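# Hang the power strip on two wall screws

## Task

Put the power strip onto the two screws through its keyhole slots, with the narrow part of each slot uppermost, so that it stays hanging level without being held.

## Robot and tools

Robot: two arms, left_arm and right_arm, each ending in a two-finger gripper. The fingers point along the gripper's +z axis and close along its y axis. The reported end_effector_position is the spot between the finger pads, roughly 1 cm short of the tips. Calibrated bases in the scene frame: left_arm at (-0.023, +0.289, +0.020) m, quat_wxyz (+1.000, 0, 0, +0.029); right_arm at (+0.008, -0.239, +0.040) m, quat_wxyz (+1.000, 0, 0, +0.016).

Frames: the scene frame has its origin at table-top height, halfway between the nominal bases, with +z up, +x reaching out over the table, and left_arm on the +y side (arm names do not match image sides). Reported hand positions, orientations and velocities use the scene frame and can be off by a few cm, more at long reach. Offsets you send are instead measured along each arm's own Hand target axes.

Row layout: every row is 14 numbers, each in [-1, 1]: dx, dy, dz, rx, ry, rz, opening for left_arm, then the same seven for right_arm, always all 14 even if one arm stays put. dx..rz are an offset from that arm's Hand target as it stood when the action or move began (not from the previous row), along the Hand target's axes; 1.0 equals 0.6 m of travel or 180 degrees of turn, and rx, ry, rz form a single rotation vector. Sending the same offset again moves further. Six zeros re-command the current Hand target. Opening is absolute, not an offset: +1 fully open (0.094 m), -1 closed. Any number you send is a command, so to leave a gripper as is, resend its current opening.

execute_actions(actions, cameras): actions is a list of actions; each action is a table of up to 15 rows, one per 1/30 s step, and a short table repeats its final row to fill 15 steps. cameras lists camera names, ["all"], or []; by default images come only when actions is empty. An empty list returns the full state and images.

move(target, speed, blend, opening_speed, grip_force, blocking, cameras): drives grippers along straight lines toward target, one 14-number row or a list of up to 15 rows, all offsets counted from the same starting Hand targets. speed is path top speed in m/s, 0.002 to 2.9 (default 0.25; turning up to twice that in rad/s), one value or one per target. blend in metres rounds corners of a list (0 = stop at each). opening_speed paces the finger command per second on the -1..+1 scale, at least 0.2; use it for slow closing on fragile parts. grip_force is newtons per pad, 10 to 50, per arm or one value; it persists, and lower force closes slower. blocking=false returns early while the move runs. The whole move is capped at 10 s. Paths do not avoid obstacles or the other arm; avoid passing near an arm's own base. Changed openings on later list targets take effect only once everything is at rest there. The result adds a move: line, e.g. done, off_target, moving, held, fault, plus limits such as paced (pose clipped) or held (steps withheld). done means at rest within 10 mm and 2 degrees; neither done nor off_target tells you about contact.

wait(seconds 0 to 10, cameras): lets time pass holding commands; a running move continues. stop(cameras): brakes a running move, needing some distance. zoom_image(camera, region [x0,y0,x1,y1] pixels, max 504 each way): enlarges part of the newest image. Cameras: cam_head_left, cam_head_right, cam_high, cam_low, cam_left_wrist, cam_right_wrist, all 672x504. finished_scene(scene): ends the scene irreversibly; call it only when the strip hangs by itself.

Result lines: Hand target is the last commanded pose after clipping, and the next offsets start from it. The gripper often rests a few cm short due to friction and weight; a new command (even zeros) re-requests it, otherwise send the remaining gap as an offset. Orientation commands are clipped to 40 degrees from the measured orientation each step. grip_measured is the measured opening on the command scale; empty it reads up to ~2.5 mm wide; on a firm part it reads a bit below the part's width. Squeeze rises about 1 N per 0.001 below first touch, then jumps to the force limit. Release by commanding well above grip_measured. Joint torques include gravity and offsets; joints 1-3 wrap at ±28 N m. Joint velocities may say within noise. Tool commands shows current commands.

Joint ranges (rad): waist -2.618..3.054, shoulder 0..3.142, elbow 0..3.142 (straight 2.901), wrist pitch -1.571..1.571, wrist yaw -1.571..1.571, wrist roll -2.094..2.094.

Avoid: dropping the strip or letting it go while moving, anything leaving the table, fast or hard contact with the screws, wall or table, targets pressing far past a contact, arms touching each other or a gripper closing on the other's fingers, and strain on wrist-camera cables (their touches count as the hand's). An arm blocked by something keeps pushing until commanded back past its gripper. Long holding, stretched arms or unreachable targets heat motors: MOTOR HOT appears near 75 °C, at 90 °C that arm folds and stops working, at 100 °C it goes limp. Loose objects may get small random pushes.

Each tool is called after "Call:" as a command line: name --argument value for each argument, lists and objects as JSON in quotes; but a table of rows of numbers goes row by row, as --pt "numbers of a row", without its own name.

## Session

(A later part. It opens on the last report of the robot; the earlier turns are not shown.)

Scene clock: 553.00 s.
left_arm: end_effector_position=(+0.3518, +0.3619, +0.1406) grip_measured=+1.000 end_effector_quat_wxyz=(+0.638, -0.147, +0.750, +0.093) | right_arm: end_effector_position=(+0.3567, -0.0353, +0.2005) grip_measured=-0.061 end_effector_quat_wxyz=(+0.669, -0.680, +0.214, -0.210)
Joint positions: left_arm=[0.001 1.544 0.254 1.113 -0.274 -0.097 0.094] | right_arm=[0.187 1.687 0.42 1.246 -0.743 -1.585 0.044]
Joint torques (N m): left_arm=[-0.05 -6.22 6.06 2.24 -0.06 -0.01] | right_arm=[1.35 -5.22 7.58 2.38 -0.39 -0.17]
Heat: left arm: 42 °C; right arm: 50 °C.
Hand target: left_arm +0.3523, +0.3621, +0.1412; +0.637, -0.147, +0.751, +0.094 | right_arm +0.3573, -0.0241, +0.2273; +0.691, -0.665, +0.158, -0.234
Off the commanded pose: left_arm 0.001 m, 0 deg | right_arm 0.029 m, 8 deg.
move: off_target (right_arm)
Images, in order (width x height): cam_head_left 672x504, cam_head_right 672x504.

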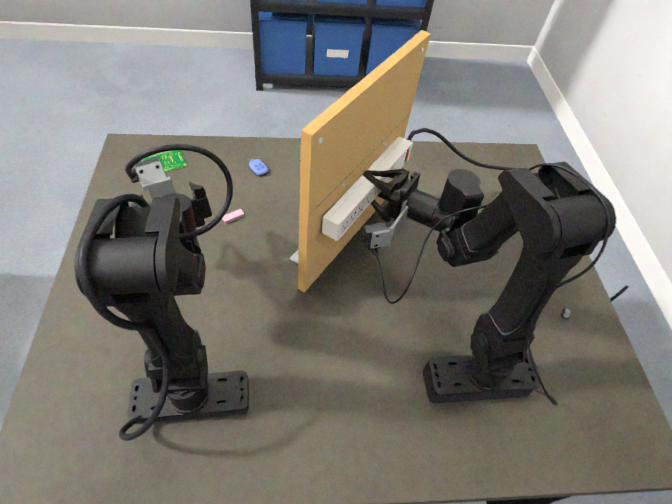

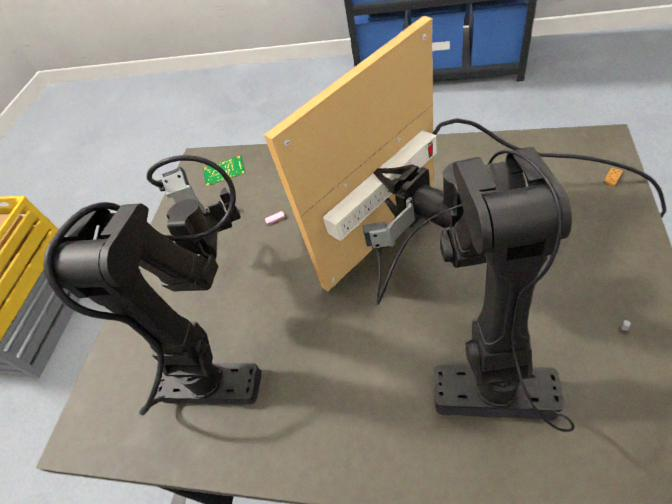

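Call:
move --target '[0,0,0,0,0,0,1, 0,0,0.008,0,0.003,0,-0.15]' --speed 0.03 --cameras '["cam_head_left", "cam_head_right"]'

Call:
zoom_image --camera "cam_head_left" --region '[310, 180, 380, 250]'

Call:
zoom_image --camera "cam_head_left" --region '[370, 120, 430, 180]'

Call:
zoom_image --camera "cam_head_right" --region '[320, 110, 460, 250]'

Scene clock: 560.13 s.
left_arm: end_effector_position=(+0.3518, +0.3619, +0.1406) grip_measured=+1.000 end_effector_quat_wxyz=(+0.638, -0.147, +0.750, +0.093) | right_arm: end_effector_position=(+0.3579, -0.0332, +0.2004) grip_measured=-0.061 end_effector_quat_wxyz=(+0.668, -0.678, +0.218, -0.215)
Joint positions: left_arm=[0.001 1.544 0.254 1.113 -0.274 -0.097 0.094] | right_arm=[0.202 1.687 0.42 1.246 -0.713 -1.585 0.044]
Joint torques (N m): left_arm=[-0.03 -6.22 6.06 2.24 -0.06 -0.01] | right_arm=[1.54 -4.77 8.27 2.37 -0.42 -0.18]
Heat: left arm: 42 °C; right arm: 50 °C.
Hand target: left_arm +0.3523, +0.3621, +0.1412; +0.637, -0.147, +0.751, +0.094 | right_arm +0.3598, -0.0200, +0.2276; +0.691, -0.664, +0.161, -0.237
Off the commanded pose: left_arm 0.001 m, 0 deg | right_arm 0.030 m, 8 deg.
move: off_target (right_arm)
Images, in order (width x height): cam_head_left 672x504, cam_head_right 672x504.

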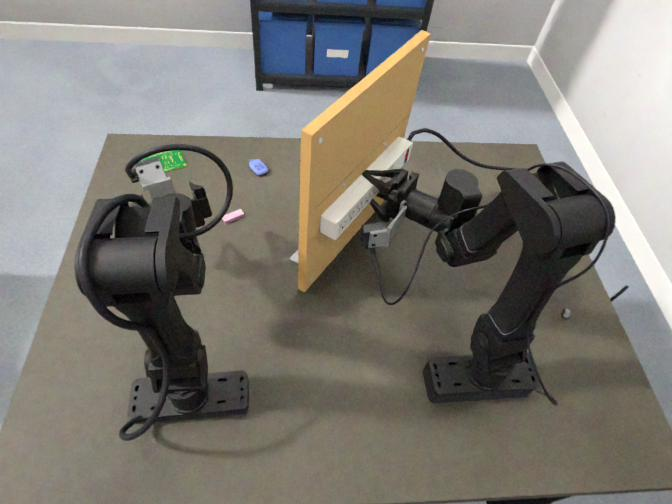

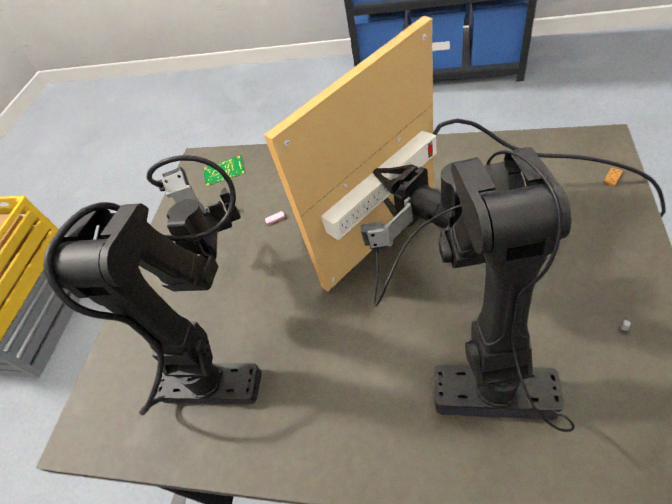

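Scaled by 7.200.

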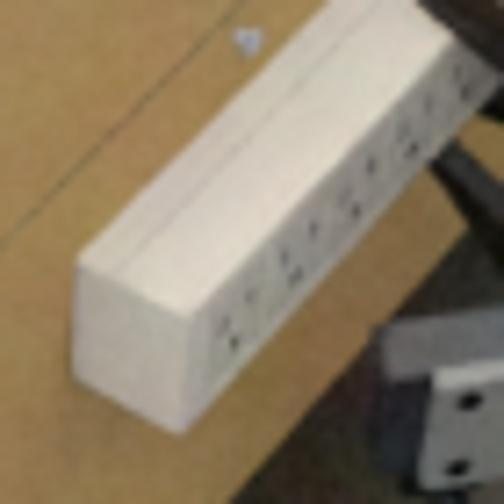

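Scaled by 8.400.

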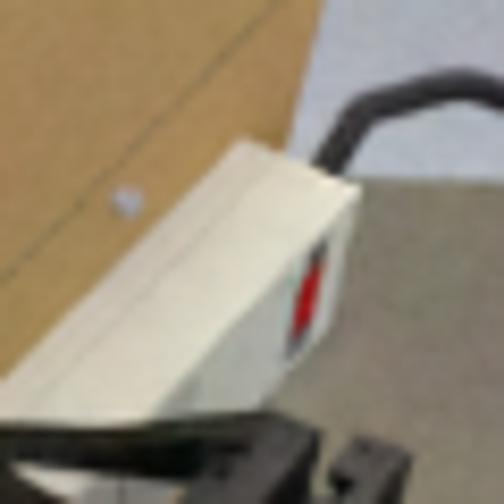

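Scaled by 3.600.

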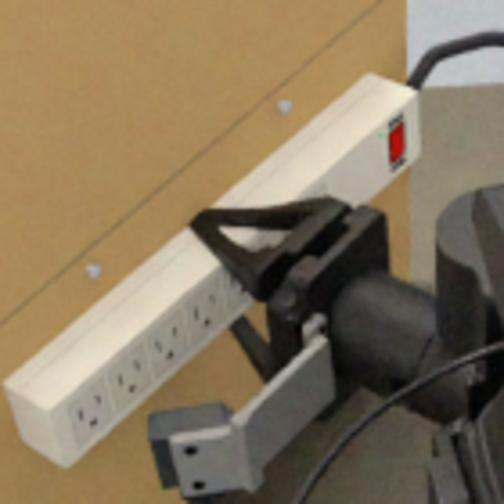

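Call:
move --target '[0,0,0,0,0,0,1, 0,0,0.008,0,0.0,0,-0.15]' --speed 0.03 --cameras '["cam_head_left", "cam_head_right", "cam_low"]'

Call:
zoom_image --camera "cam_head_left" --region '[310, 180, 380, 250]'

Call:
zoom_image --camera "cam_head_right" --region '[320, 110, 460, 250]'

Scene clock: 569.50 s.
left_arm: end_effector_position=(+0.3518, +0.3619, +0.1406) grip_measured=+1.000 end_effector_quat_wxyz=(+0.638, -0.147, +0.750, +0.093) | right_arm: end_effector_position=(+0.3581, -0.0331, +0.2004) grip_measured=-0.061 end_effector_quat_wxyz=(+0.667, -0.678, +0.219, -0.216)
Joint positions: left_arm=[0.001 1.544 0.254 1.113 -0.274 -0.097 0.094] | right_arm=[0.203 1.687 0.42 1.246 -0.711 -1.585 0.044]
Joint torques (N m): left_arm=[-0.03 -6.23 6.08 2.23 -0.07 -0.01] | right_arm=[2.37 -4.19 9.2 2.31 -0.31 -0.18]
Heat: left arm: 42 °C; right arm: 50 °C.
Hand target: left_arm +0.3523, +0.3621, +0.1412; +0.637, -0.147, +0.751, +0.094 | right_arm +0.3624, -0.0160, +0.2279; +0.691, -0.664, +0.161, -0.237
Off the commanded pose: left_arm 0.001 m, 0 deg | right_arm 0.033 m, 8 deg.
move: off_target (right_arm)
Images, in order (width x height): cam_head_left 672x504, cam_head_right 672x504, cam_low 672x504.

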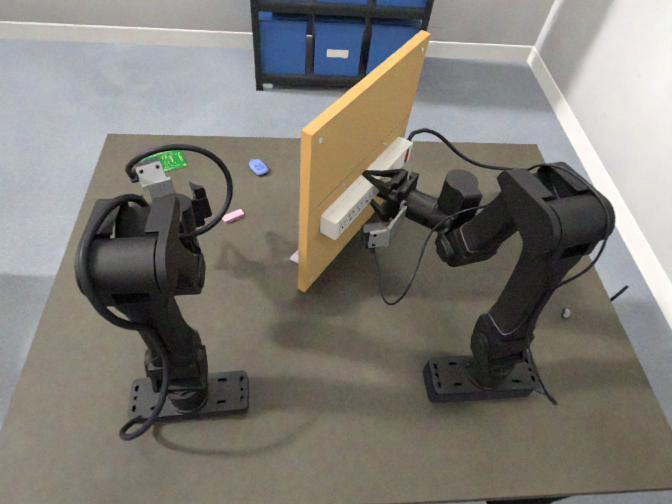

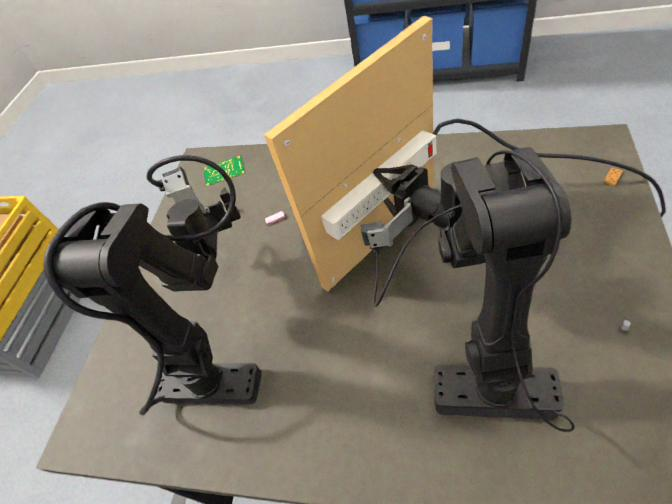

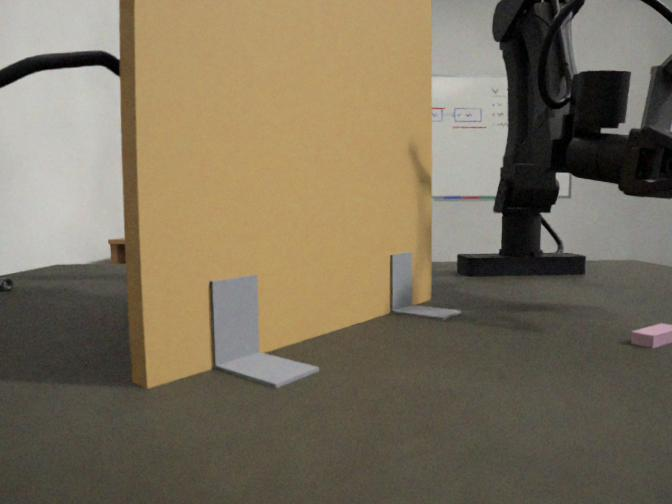

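Scaled by 7.200.

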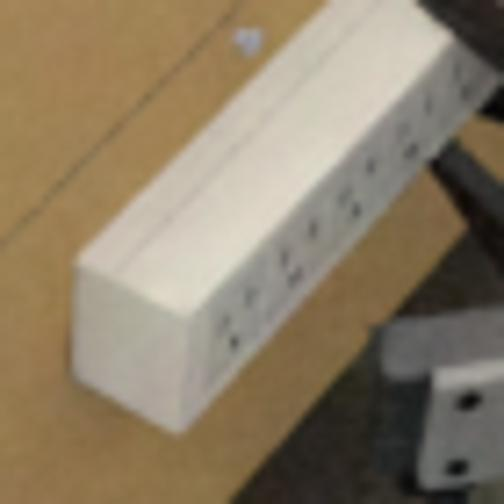

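Scaled by 3.600.

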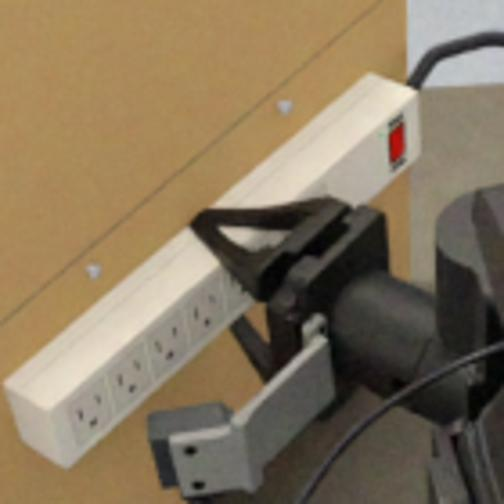

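Call:
move --pt "0 0 0 0 0 0 1 0 0 -0.1667 0 0 0 -0.15" --pt "0 0 0 0 0 0 1 0.2187 -0.035 -0.402 -0.037 0.388 0.0125 -0.15" --speed 0.15 --blend '[0.03, 0]'

Scene clock: 635.73 s.
left_arm: end_effector_position=(+0.3518, +0.3619, +0.1406) grip_measured=+1.000 end_effector_quat_wxyz=(+0.638, -0.147, +0.750, +0.093) | right_arm: end_effector_position=(+0.3269, -0.2875, +0.1944) grip_measured=-0.061 end_effector_quat_wxyz=(+0.412, -0.474, +0.593, -0.505)
Joint positions: left_arm=[0.001 1.544 0.254 1.113 -0.274 -0.097 0.094] | right_arm=[-0.114 0.944 0.118 0.673 0.129 -1.541 0.044]
Joint torques (N m): left_arm=[-0.05 -6.22 6.06 2.23 -0.06 0] | right_arm=[0.44 -2.06 11.1 2.61 0.21 -0.28]
Heat: left arm: 42 °C; right arm: 51 °C.
Hand target: left_arm +0.3523, +0.3621, +0.1412; +0.637, -0.147, +0.751, +0.094 | right_arm +0.3401, -0.2900, +0.2449; +0.441, -0.442, +0.552, -0.552
Off the commanded pose: left_arm 0.001 m, 0 deg | right_arm 0.052 m, 9 deg.
move: off_target (right_arm)

Call:
move --target '[0,0,0,0,0,0,1, 0.034,-0.133,0.076,0.19,0,0,-0.15]' --speed 0.15 --cameras '["cam_high", "cam_low"]'

Call:
zoom_image --camera "cam_high" --region '[100, 150, 300, 300]'

Scene clock: 642.07 s.
left_arm: end_effector_position=(+0.3518, +0.3619, +0.1406) grip_measured=+1.000 end_effector_quat_wxyz=(+0.638, -0.147, +0.750, +0.093) | right_arm: end_effector_position=(+0.3802, -0.3185, +0.2825) grip_measured=-0.061 end_effector_quat_wxyz=(+0.507, -0.366, +0.479, -0.616)
Joint positions: left_arm=[0.001 1.544 0.254 1.113 -0.274 -0.097 0.094] | right_arm=[-0.232 1.478 0.273 1.482 0.027 -1.543 0.044]
Joint torques (N m): left_arm=[-0.03 -6.23 6.06 2.24 -0.07 0] | right_arm=[-0.65 -3.55 8.72 2.7 -0.13 -0.37]
Heat: left arm: 42 °C; right arm: 53 °C.
Hand target: left_arm +0.3523, +0.3621, +0.1412; +0.637, -0.147, +0.751, +0.094 | right_arm +0.3802, -0.3197, +0.3247; +0.552, -0.293, +0.365, -0.690
Off the commanded pose: left_arm 0.001 m, 0 deg | right_arm 0.042 m, 18 deg.
joint sent to its limit (right arm) — joint 4 (wrist pitch), upper limit. The joint targets are off in orientation, not in position.
move: off_target (right_arm)
Images, in order (width x height): cam_high 672x504, cam_low 672x504.

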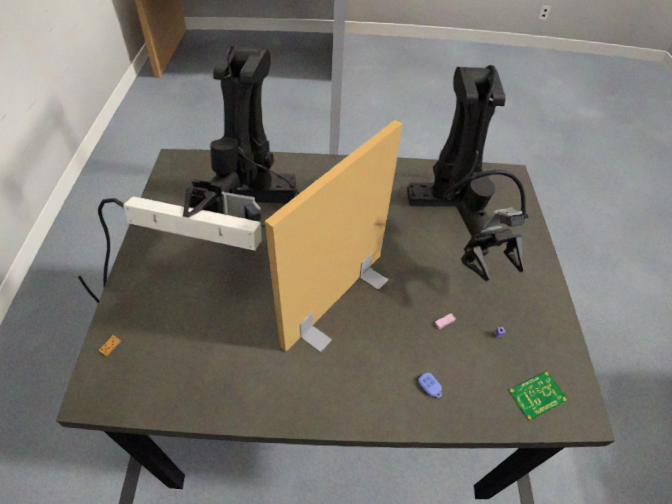

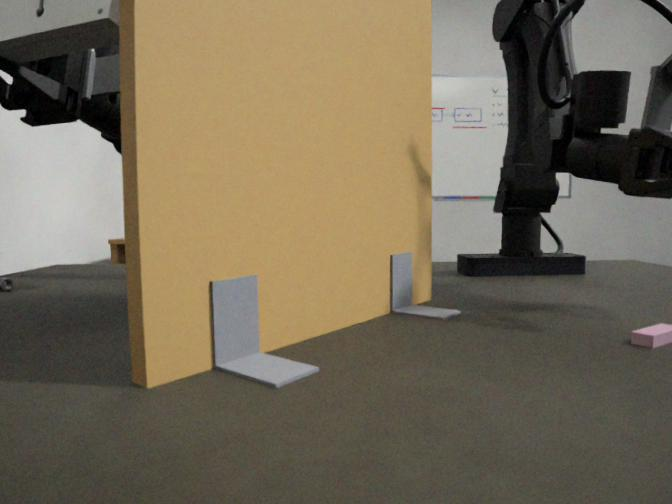

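Scaled by 2.520.

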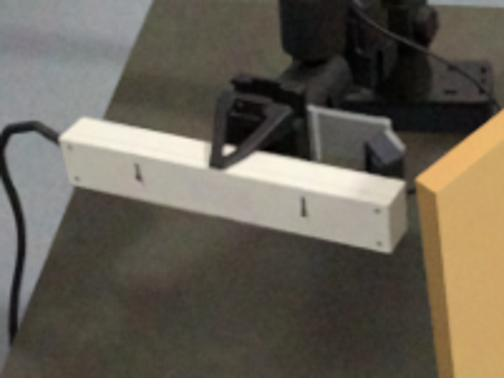

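Call:
zoom_image --camera "cam_high" --region '[120, 190, 200, 250]'

Call:
zoom_image --camera "cam_high" --region '[190, 200, 270, 260]'

Scaled by 6.300.

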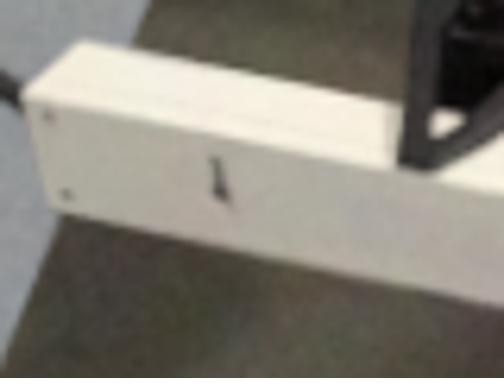

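Scaled by 6.300.

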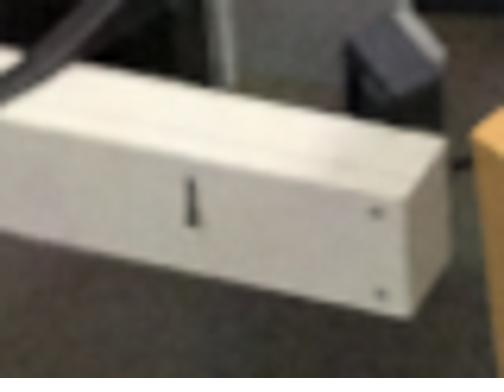

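Call:
move --target '[0,0,0,0,0,0,1, 0.02,0.02,0,-0.05,-0.063,0.035,-0.15]' --speed 0.15 --cameras '["cam_high"]'

Call:
zoom_image --camera "cam_high" --region '[100, 180, 200, 260]'

Call:
zoom_image --camera "cam_high" --region '[180, 180, 280, 260]'

Scene clock: 670.80 s.
left_arm: end_effector_position=(+0.3518, +0.3619, +0.1406) grip_measured=+1.000 end_effector_quat_wxyz=(+0.638, -0.147, +0.750, +0.093) | right_arm: end_effector_position=(+0.3831, -0.3312, +0.2739) grip_measured=-0.061 end_effector_quat_wxyz=(+0.575, -0.409, +0.461, -0.538)
Joint positions: left_arm=[0.001 1.544 0.254 1.113 -0.274 -0.097 0.094] | right_arm=[-0.45 1.533 0.311 1.484 -0.381 -1.378 0.044]
Joint torques (N m): left_arm=[-0.03 -6.23 6.06 2.24 -0.07 -0.01] | right_arm=[-0.46 -4 8.77 2.65 -0.02 -0.29]
Heat: left arm: 43 °C; right arm: 49 °C.
Hand target: left_arm +0.3523, +0.3621, +0.1412; +0.637, -0.147, +0.751, +0.094 | right_arm +0.3841, -0.3330, +0.3147; +0.597, -0.382, +0.378, -0.596
Off the commanded pose: left_arm 0.001 m, 0 deg | right_arm 0.041 m, 12 deg.
joint sent to its limit (right arm) — joint 4 (wrist pitch), upper limit. The joint targets are off in orientation, not in position.
move: off_target (right_arm)
Images, in order (width x height): cam_high 672x504.

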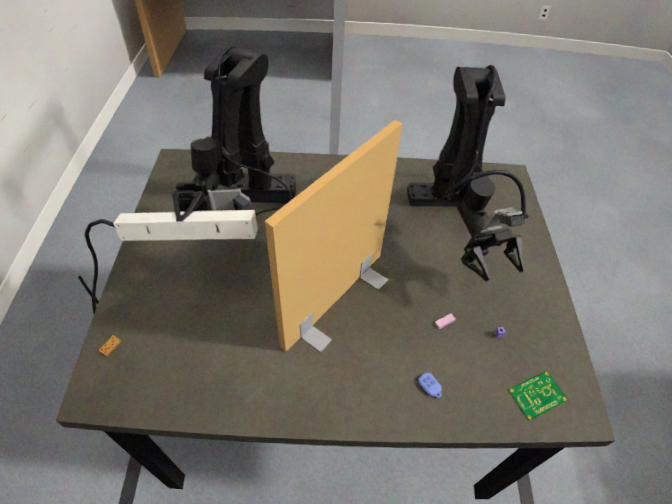

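Scaled by 5.040.

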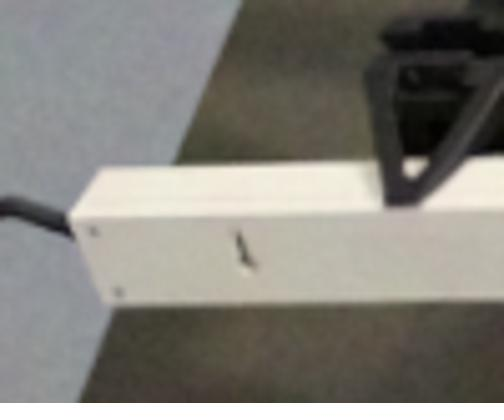

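Scaled by 5.040.

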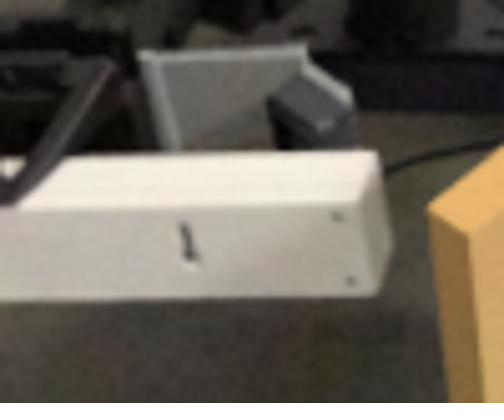

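Call:
move --target '[0,0,0,0,0,0,1, -0.2947,0.0387,-0.2285,-0.1272,-0.3041,0.0687,-0.15]' --speed 0.15

Scene clock: 730.97 s.
left_arm: end_effector_position=(+0.3518, +0.3619, +0.1406) grip_measured=+1.000 end_effector_quat_wxyz=(+0.638, -0.147, +0.750, +0.093) | right_arm: end_effector_position=(+0.2748, -0.1643, +0.2185) grip_measured=-0.061 end_effector_quat_wxyz=(+0.675, -0.663, +0.264, -0.188)
Joint positions: left_arm=[0.001 1.544 0.254 1.113 -0.274 -0.097 0.094] | right_arm=[-0.45 1.187 0.174 0.937 -1.339 -1.537 0.044]
Joint torques (N m): left_arm=[-0.03 -6.22 6.06 2.23 -0.07 0] | right_arm=[1.06 -4.26 6.98 1.71 -0.53 -0.16]
Heat: left arm: 43 °C; right arm: 50 °C.
Hand target: left_arm +0.3523, +0.3621, +0.1412; +0.637, -0.147, +0.751, +0.094 | right_arm +0.2689, -0.1569, +0.2350; +0.676, -0.676, +0.207, -0.207
Off the commanded pose: left_arm 0.001 m, 0 deg | right_arm 0.019 m, 7 deg.
move: off_target (right_arm)

Call:
move --target '[0,0,0,0,0,0,1, -0.006,-0.025,0.185,0.0095,-0.007,-0.032,-0.15]' --speed 0.08 --cameras '["cam_head_left", "cam_head_right"]'

Scene clock: 741.77 s.
left_arm: end_effector_position=(+0.3518, +0.3619, +0.1406) grip_measured=+1.000 end_effector_quat_wxyz=(+0.638, -0.147, +0.750, +0.093) | right_arm: end_effector_position=(+0.3236, -0.0728, +0.2181) grip_measured=-0.061 end_effector_quat_wxyz=(+0.657, -0.690, +0.229, -0.202)
Joint positions: left_arm=[0.001 1.544 0.254 1.113 -0.274 -0.097 0.094] | right_arm=[0.055 1.373 0.321 0.967 -0.863 -1.614 0.044]
Joint torques (N m): left_arm=[-0.03 -6.22 6.06 2.23 -0.06 -0.01] | right_arm=[1.16 -3.1 9.44 2.38 -0.45 -0.26]
Heat: left arm: 43 °C; right arm: 50 °C.
Hand target: left_arm +0.3523, +0.3621, +0.1412; +0.637, -0.147, +0.751, +0.094 | right_arm +0.3281, -0.0630, +0.2500; +0.677, -0.678, +0.162, -0.236
Off the commanded pose: left_arm 0.001 m, 0 deg | right_arm 0.034 m, 9 deg.
move: off_target (right_arm)
Images, in order (width x height): cam_head_left 672x504, cam_head_right 672x504.

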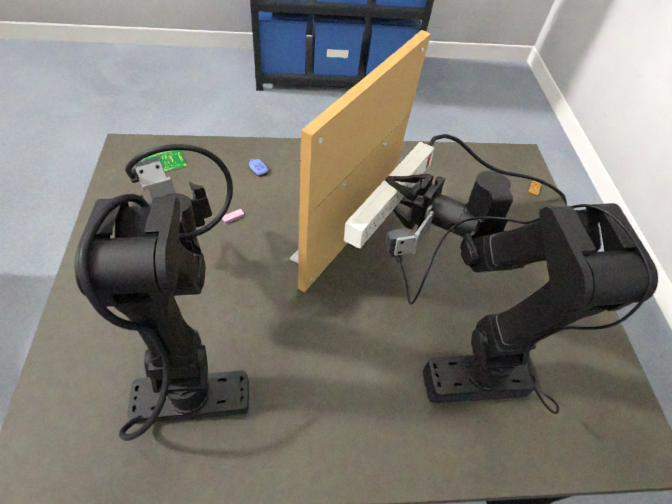

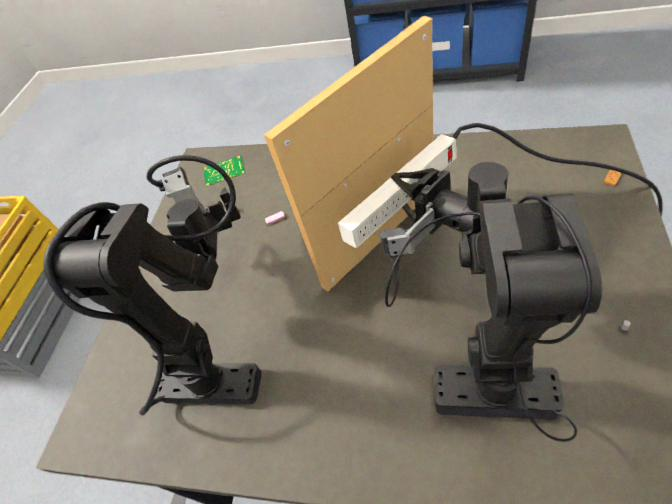

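Call:
move --target '[0,0,0,0,0,0,1, 0,0,0.08,0.012,0.0,0,-0.15]' --speed 0.05 --cameras '["cam_head_left", "cam_head_right"]'

Call:
zoom_image --camera "cam_head_left" --region '[310, 170, 380, 240]'

Call:
zoom_image --camera "cam_head_left" --region '[360, 110, 420, 170]'

Scene clock: 750.47 s.
left_arm: end_effector_position=(+0.3518, +0.3619, +0.1406) grip_measured=+1.000 end_effector_quat_wxyz=(+0.638, -0.147, +0.750, +0.093) | right_arm: end_effector_position=(+0.3502, -0.0341, +0.2186) grip_measured=-0.061 end_effector_quat_wxyz=(+0.664, -0.684, +0.216, -0.211)
Joint positions: left_arm=[0.001 1.544 0.254 1.113 -0.274 -0.097 0.094] | right_arm=[0.201 1.553 0.426 1.088 -0.723 -1.599 0.044]
Joint torques (N m): left_arm=[-0.03 -6.22 6.06 2.23 -0.06 0] | right_arm=[1.16 -4.21 9.2 2.47 -0.39 -0.11]
Heat: left arm: 43 °C; right arm: 52 °C.
Hand target: left_arm +0.3523, +0.3621, +0.1412; +0.637, -0.147, +0.751, +0.094 | right_arm +0.3540, -0.0226, +0.2515; +0.690, -0.665, +0.158, -0.240
Off the commanded pose: left_arm 0.001 m, 0 deg | right_arm 0.035 m, 8 deg.
move: off_target (right_arm)
Images, in order (width x height): cam_head_left 672x504, cam_head_right 672x504.

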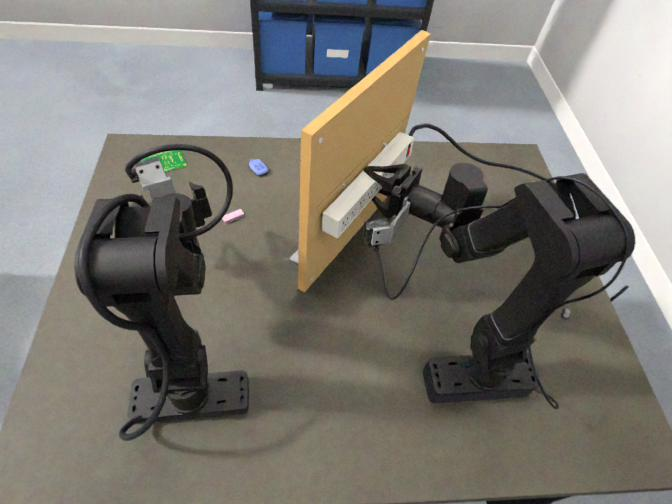

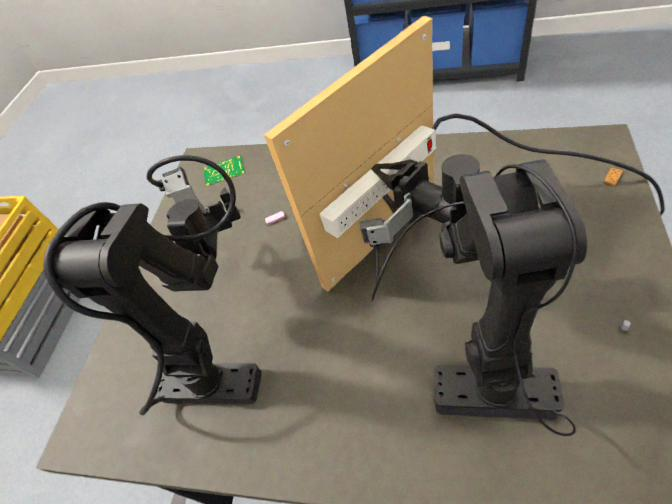

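Scaled by 7.200.

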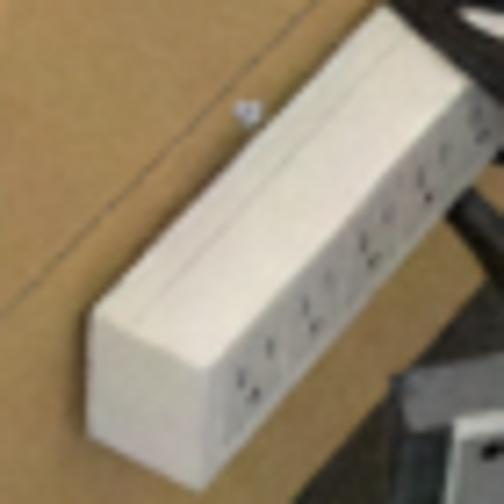

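Scaled by 8.400.

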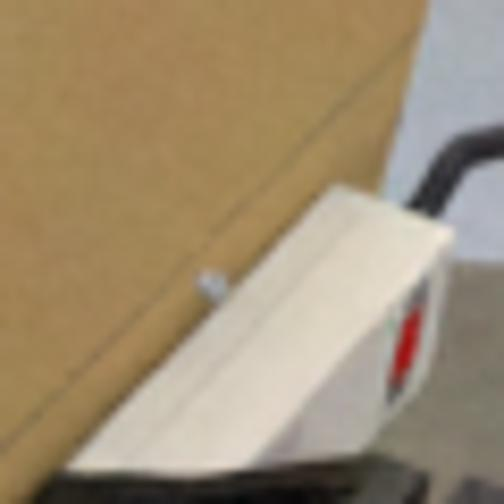

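Call:
move --target '[0,0,0,0,0,0,1, 0,0,0.012,0.004,0.002,0,-0.15]' --speed 0.03 --cameras '["cam_head_left", "cam_head_right"]'

Call:
zoom_image --camera "cam_head_left" --region '[310, 170, 380, 240]'

Call:
zoom_image --camera "cam_head_left" --region '[360, 110, 420, 170]'

Call:
zoom_image --camera "cam_head_right" --region '[310, 170, 380, 240]'

Call:
zoom_image --camera "cam_head_right" --region '[380, 100, 450, 170]'

Scene clock: 756.37 s.
left_arm: end_effector_position=(+0.3518, +0.3619, +0.1406) grip_measured=+1.000 end_effector_quat_wxyz=(+0.638, -0.147, +0.750, +0.093) | right_arm: end_effector_position=(+0.3536, -0.0302, +0.2161) grip_measured=-0.061 end_effector_quat_wxyz=(+0.664, -0.682, +0.221, -0.214)
Joint positions: left_arm=[0.001 1.544 0.254 1.113 -0.274 -0.097 0.094] | right_arm=[0.219 1.581 0.431 1.115 -0.695 -1.591 0.044]
Joint torques (N m): left_arm=[-0.05 -6.22 6.08 2.23 -0.06 -0.01] | right_arm=[1.47 -4.22 9.61 2.56 -0.41 -0.14]
Heat: left arm: 43 °C; right arm: 52 °C.
Hand target: left_arm +0.3523, +0.3621, +0.1412; +0.637, -0.147, +0.751, +0.094 | right_arm +0.3579, -0.0166, +0.2519; +0.694, -0.660, +0.158, -0.243
Off the commanded pose: left_arm 0.001 m, 0 deg | right_arm 0.039 m, 9 deg.
move: off_target (right_arm)
Images, in order (width x height): cam_head_left 672x504, cam_head_right 672x504.

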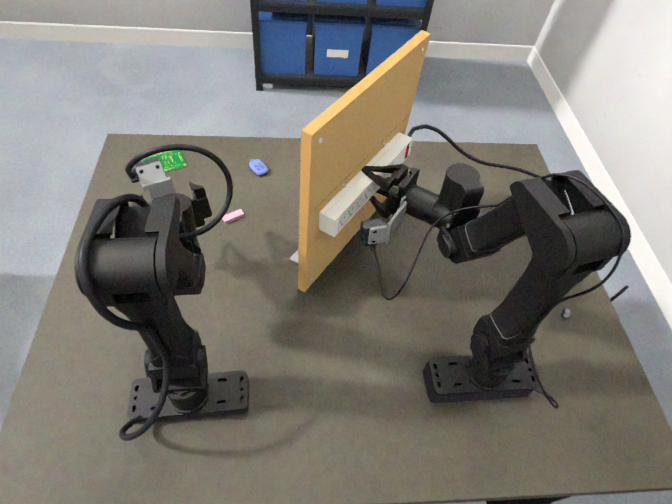

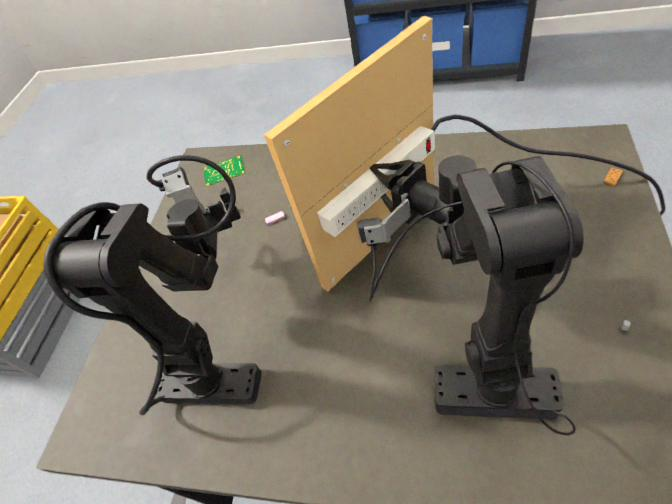

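Scaled by 7.200.

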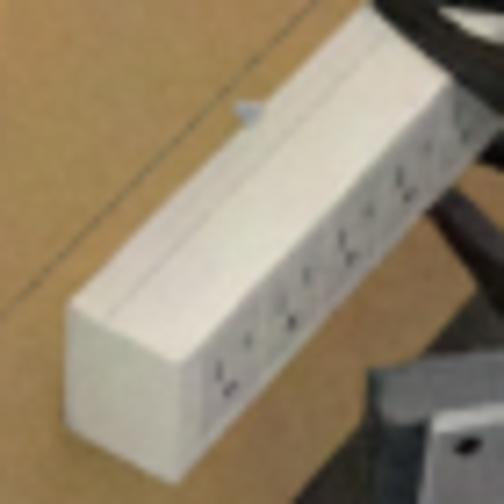

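Scaled by 8.400.

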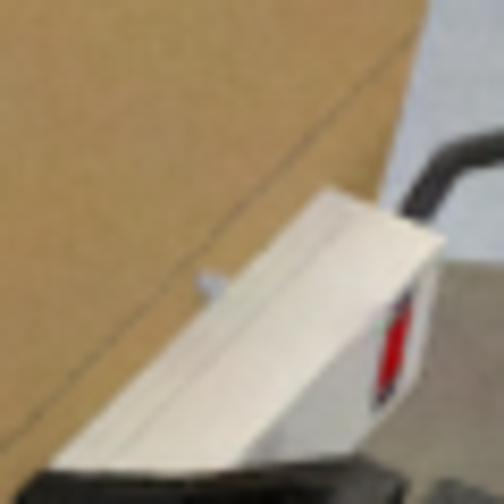

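Scaled by 7.200.

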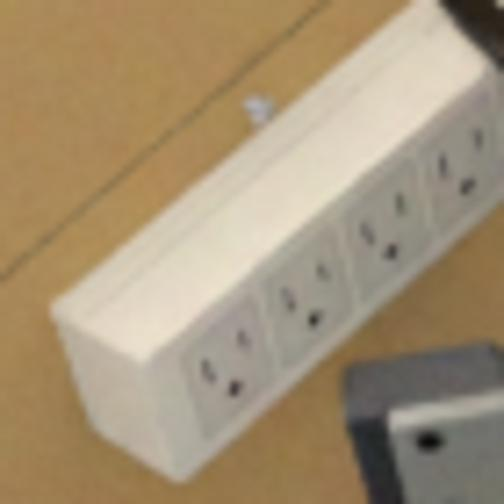

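Scaled by 7.200.

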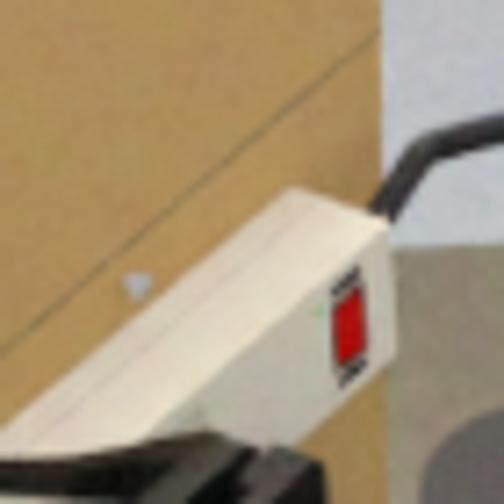

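Call:
move --pt "0 0 0 0 0 0 1 -0.005 -0.0093 -0.1095 0 0 0 -0.15" --pt "0 0 0 0 0 0 1 0.0015 -0.0735 -0.1043 0 0 0 -0.15" --speed 0.08 --blend '[0.01, 0]'

Scene clock: 796.23 s.
left_arm: end_effector_position=(+0.3518, +0.3619, +0.1406) grip_measured=+1.000 end_effector_quat_wxyz=(+0.638, -0.147, +0.750, +0.093) | right_arm: end_effector_position=(+0.3204, -0.0737, +0.2476) grip_measured=-0.061 end_effector_quat_wxyz=(+0.673, -0.675, +0.227, -0.199)
Joint positions: left_arm=[0.001 1.544 0.254 1.113 -0.274 -0.097 0.094] | right_arm=[0.048 1.276 0.352 0.903 -0.879 -1.549 0.044]
Joint torques (N m): left_arm=[-0.02 -6.22 6.08 2.23 -0.06 -0.01] | right_arm=[0.01 -6.46 9.99 2.15 -0.44 -0.22]
Heat: left arm: 43 °C; right arm: 54 °C.
Hand target: left_arm +0.3523, +0.3621, +0.1412; +0.637, -0.147, +0.751, +0.094 | right_arm +0.3192, -0.0700, +0.2909; +0.694, -0.660, +0.158, -0.243
Off the commanded pose: left_arm 0.001 m, 0 deg | right_arm 0.043 m, 10 deg.
move: off_target (right_arm)

Call:
move --target '[0,0,0,0,0,0,1, 0.0065,0.0078,0.0878,0,0,0,-0.15]' --speed 0.05 --cameras '["cam_head_left","cam_head_right"]'

Scene clock: 817.13 s.
left_arm: end_effector_position=(+0.3518, +0.3619, +0.1406) grip_measured=+1.000 end_effector_quat_wxyz=(+0.638, -0.147, +0.750, +0.093) | right_arm: end_effector_position=(+0.3491, -0.0407, +0.2513) grip_measured=-0.061 end_effector_quat_wxyz=(+0.666, -0.678, +0.231, -0.207)
Joint positions: left_arm=[0.001 1.544 0.254 1.113 -0.274 -0.097 0.094] | right_arm=[0.184 1.401 0.473 0.893 -0.725 -1.567 0.044]
Joint torques (N m): left_arm=[-0.03 -6.22 6.06 2.24 -0.06 -0.01] | right_arm=[1.37 -3.85 10.58 2.51 -0.44 -0.28]
Heat: left arm: 43 °C; right arm: 53 °C.
Hand target: left_arm +0.3523, +0.3621, +0.1412; +0.637, -0.147, +0.751, +0.094 | right_arm +0.3515, -0.0279, +0.2907; +0.694, -0.660, +0.158, -0.242
Off the commanded pose: left_arm 0.001 m, 0 deg | right_arm 0.042 m, 10 deg.
move: off_target (right_arm)
Images, in order (width x height): cam_head_left 672x504, cam_head_right 672x504.

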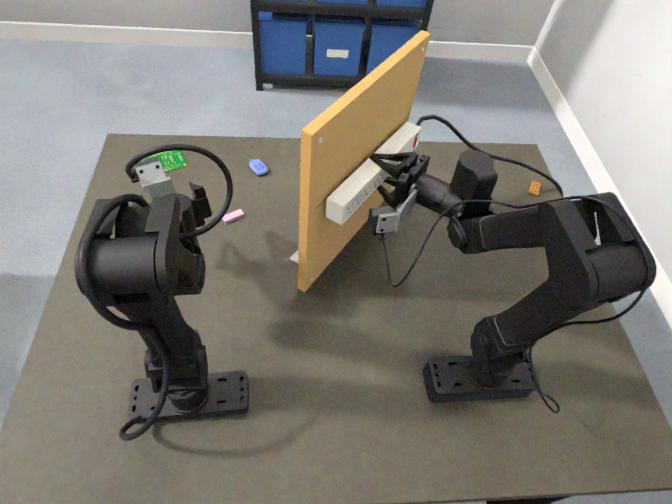

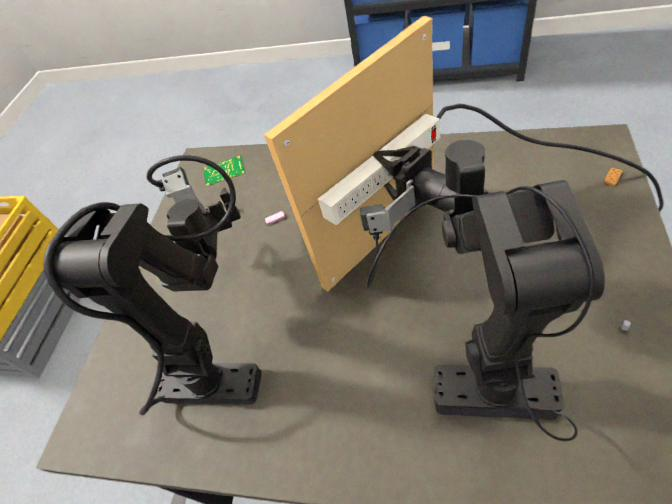

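Call:
zoom_image --camera "cam_head_left" --region '[310, 110, 440, 240]'

Call:
wait --seconds 0.1

Scaled by 3.877.

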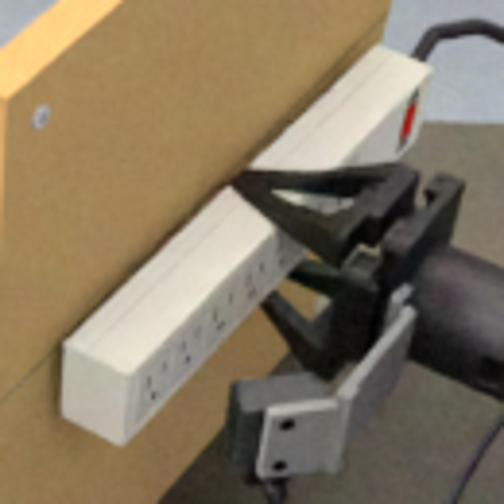

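Scene clock: 821.07 s.
left_arm: end_effector_position=(+0.3518, +0.3619, +0.1406) grip_measured=+1.000 end_effector_quat_wxyz=(+0.638, -0.147, +0.750, +0.093) | right_arm: end_effector_position=(+0.3492, -0.0408, +0.2513) grip_measured=-0.061 end_effector_quat_wxyz=(+0.666, -0.678, +0.231, -0.208)
Joint positions: left_arm=[0.001 1.544 0.254 1.113 -0.274 -0.097 0.094] | right_arm=[0.184 1.401 0.473 0.893 -0.725 -1.568 0.044]
Joint torques (N m): left_arm=[-0.05 -6.22 6.06 2.24 -0.07 0] | right_arm=[1.33 -3.86 10.5 2.52 -0.46 -0.3]
Heat: left arm: 43 °C; right arm: 55 °C.
Hand target: left_arm +0.3523, +0.3621, +0.1412; +0.637, -0.147, +0.751, +0.094 | right_arm +0.3515, -0.0279, +0.2907; +0.694, -0.660, +0.158, -0.243
Tool commands: left_gripper/opening=+1.0 right_gripper/opening=-0.15
Off the commanded pose: left_arm 0.001 m, 0 deg | right_arm 0.042 m, 10 deg.
wait: 0.10 s; at rest from the start

Call:
move --target '[0,0,0,0,0,0,1, 0.0,-0.0167,0.0,0,0,-0.009,-0.15]' --speed 0.03

Scene clock: 827.17 s.
left_arm: end_effector_position=(+0.3518, +0.3619, +0.1406) grip_measured=+1.000 end_effector_quat_wxyz=(+0.638, -0.147, +0.750, +0.093) | right_arm: end_effector_position=(+0.3523, -0.0407, +0.2507) grip_measured=-0.061 end_effector_quat_wxyz=(+0.660, -0.684, +0.230, -0.211)
Joint positions: left_arm=[0.001 1.544 0.254 1.113 -0.274 -0.097 0.094] | right_arm=[0.184 1.401 0.49 0.858 -0.72 -1.592 0.044]
Joint torques (N m): left_arm=[-0.02 -6.22 6.06 2.24 -0.06 -0.01] | right_arm=[1.44 -6.64 10.56 2.45 -0.51 -0.32]
Heat: left arm: 43 °C; right arm: 56 °C.
Hand target: left_arm +0.3523, +0.3621, +0.1412; +0.637, -0.147, +0.751, +0.094 | right_arm +0.3502, -0.0280, +0.3006; +0.690, -0.662, +0.149, -0.252
Off the commanded pose: left_arm 0.001 m, 0 deg | right_arm 0.052 m, 11 deg.
move: off_target (right_arm)

Call:
move --target '[0,0,0,0,0,0,1, 0.0,-0.011,-0.006,0,0,-0.003,-0.15]' --speed 0.03

Scene clock: 830.90 s.
left_arm: end_effector_position=(+0.3518, +0.3619, +0.1406) grip_measured=+1.000 end_effector_quat_wxyz=(+0.638, -0.147, +0.750, +0.093) | right_arm: end_effector_position=(+0.3504, -0.0411, +0.2497) grip_measured=-0.061 end_effector_quat_wxyz=(+0.655, -0.688, +0.231, -0.210)
Joint positions: left_arm=[0.001 1.544 0.254 1.113 -0.274 -0.097 0.094] | right_arm=[0.184 1.384 0.49 0.824 -0.72 -1.603 0.044]
Joint torques (N m): left_arm=[-0.05 -6.23 6.06 2.24 -0.07 -0.01] | right_arm=[0.83 -8.05 10.82 2.39 -0.61 -0.33]
Heat: left arm: 43 °C; right arm: 57 °C.
Hand target: left_arm +0.3523, +0.3621, +0.1412; +0.637, -0.147, +0.751, +0.094 | right_arm +0.3472, -0.0310, +0.3070; +0.689, -0.662, +0.146, -0.256
Off the commanded pose: left_arm 0.001 m, 0 deg | right_arm 0.058 m, 12 deg.
move: off_target (right_arm)

Call:
move --pt "0 0 0 0 0 0 1 -0.005 -0.0125 -0.084 0 0 0.003 -0.15" --pt "0 0 0 0 0 0 1 -0.002 0.0173 0.007 0 0 0.003 -0.15" --speed 0.05

Scene clock: 844.67 s.
left_arm: end_effector_position=(+0.3518, +0.3619, +0.1406) grip_measured=+1.000 end_effector_quat_wxyz=(+0.638, -0.147, +0.750, +0.093) | right_arm: end_effector_position=(+0.3481, -0.0405, +0.2545) grip_measured=-0.061 end_effector_quat_wxyz=(+0.661, -0.683, +0.226, -0.214)
Joint positions: left_arm=[0.001 1.544 0.254 1.113 -0.274 -0.097 0.094] | right_arm=[0.188 1.375 0.481 0.848 -0.717 -1.595 0.044]
Joint torques (N m): left_arm=[-0.03 -6.22 6.06 2.23 -0.07 -0.01] | right_arm=[1.4 -3.77 10.69 2.6 -0.48 -0.33]
Heat: left arm: 43 °C; right arm: 58 °C.
Hand target: left_arm +0.3523, +0.3621, +0.1412; +0.637, -0.147, +0.751, +0.094 | right_arm +0.3502, -0.0269, +0.2969; +0.690, -0.662, +0.149, -0.252
Off the commanded pose: left_arm 0.001 m, 0 deg | right_arm 0.045 m, 11 deg.
move: off_target (right_arm)

Call:
move --pt "0 0 0 0 0 0 1 0 -0.0328 -0.0725 0 0 0 -0.15" --pt "0 0 0 0 0 0 1 0.0008 -0.0099 0.0008 0 0 0 -0.15" --speed 0.05 --cameras '["cam_head_left","cam_head_right"]'

Scene clock: 854.03 s.
left_arm: end_effector_position=(+0.3518, +0.3619, +0.1406) grip_measured=+1.000 end_effector_quat_wxyz=(+0.638, -0.147, +0.750, +0.093) | right_arm: end_effector_position=(+0.3477, -0.0398, +0.2600) grip_measured=-0.061 end_effector_quat_wxyz=(+0.661, -0.683, +0.225, -0.214)
Joint positions: left_arm=[0.001 1.544 0.254 1.113 -0.274 -0.097 0.094] | right_arm=[0.19 1.356 0.495 0.816 -0.718 -1.595 0.044]
Joint torques (N m): left_arm=[-0.03 -6.22 6.06 2.23 -0.06 -0.01] | right_arm=[1.33 -3.75 10.88 2.59 -0.5 -0.32]
Heat: left arm: 43 °C; right arm: 56 °C.
Hand target: left_arm +0.3523, +0.3621, +0.1412; +0.637, -0.147, +0.751, +0.094 | right_arm +0.3499, -0.0268, +0.3028; +0.690, -0.662, +0.149, -0.252
Off the commanded pose: left_arm 0.001 m, 0 deg | right_arm 0.045 m, 11 deg.
move: off_target (right_arm)
Images, in order (width x height): cam_head_left 672x504, cam_head_right 672x504.

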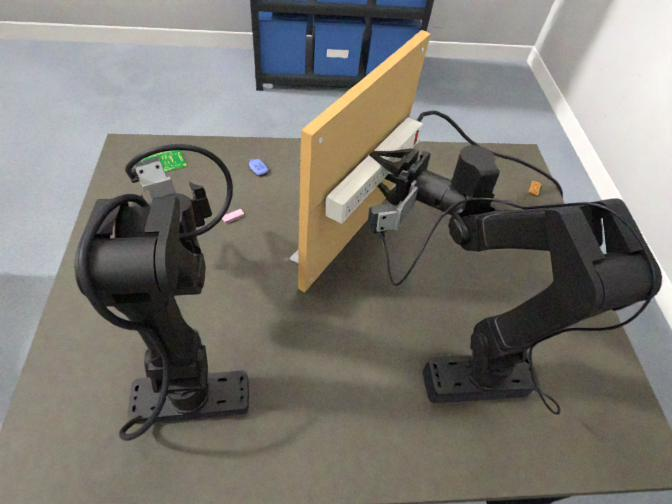

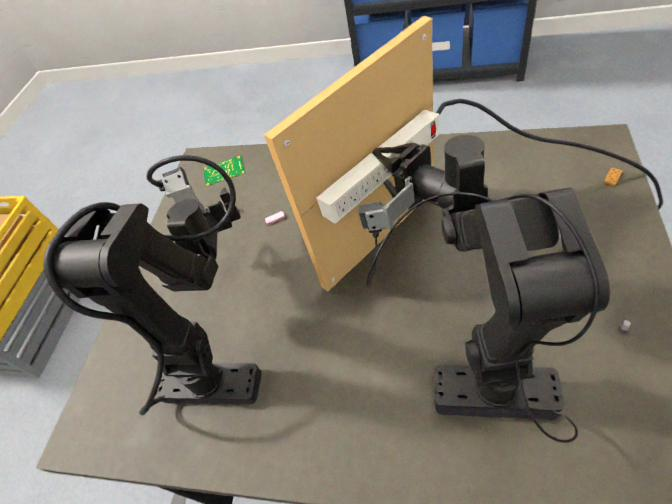

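Call:
move --target '[0,0,0,0,0,0,1, 0,0.006,0.003,0,0,0,-0.15]' --speed 0.03

Scene clock: 858.63 s.
left_arm: end_effector_position=(+0.3518, +0.3619, +0.1406) grip_measured=+1.000 end_effector_quat_wxyz=(+0.638, -0.147, +0.750, +0.093) | right_arm: end_effector_position=(+0.3494, -0.0383, +0.2574) grip_measured=-0.061 end_effector_quat_wxyz=(+0.661, -0.683, +0.224, -0.215)
Joint positions: left_arm=[0.001 1.544 0.254 1.113 -0.274 -0.097 0.094] | right_arm=[0.194 1.375 0.495 0.835 -0.713 -1.598 0.044]
Joint torques (N m): left_arm=[-0.05 -6.23 6.06 2.23 -0.06 -0.01] | right_arm=[1.32 -3.86 10.65 2.59 -0.5 -0.31]
Heat: left arm: 43 °C; right arm: 58 °C.
Hand target: left_arm +0.3523, +0.3621, +0.1412; +0.637, -0.147, +0.751, +0.094 | right_arm +0.3514, -0.0253, +0.2993; +0.690, -0.662, +0.149, -0.252
Off the commanded pose: left_arm 0.001 m, 0 deg | right_arm 0.044 m, 10 deg.
move: off_target (right_arm)


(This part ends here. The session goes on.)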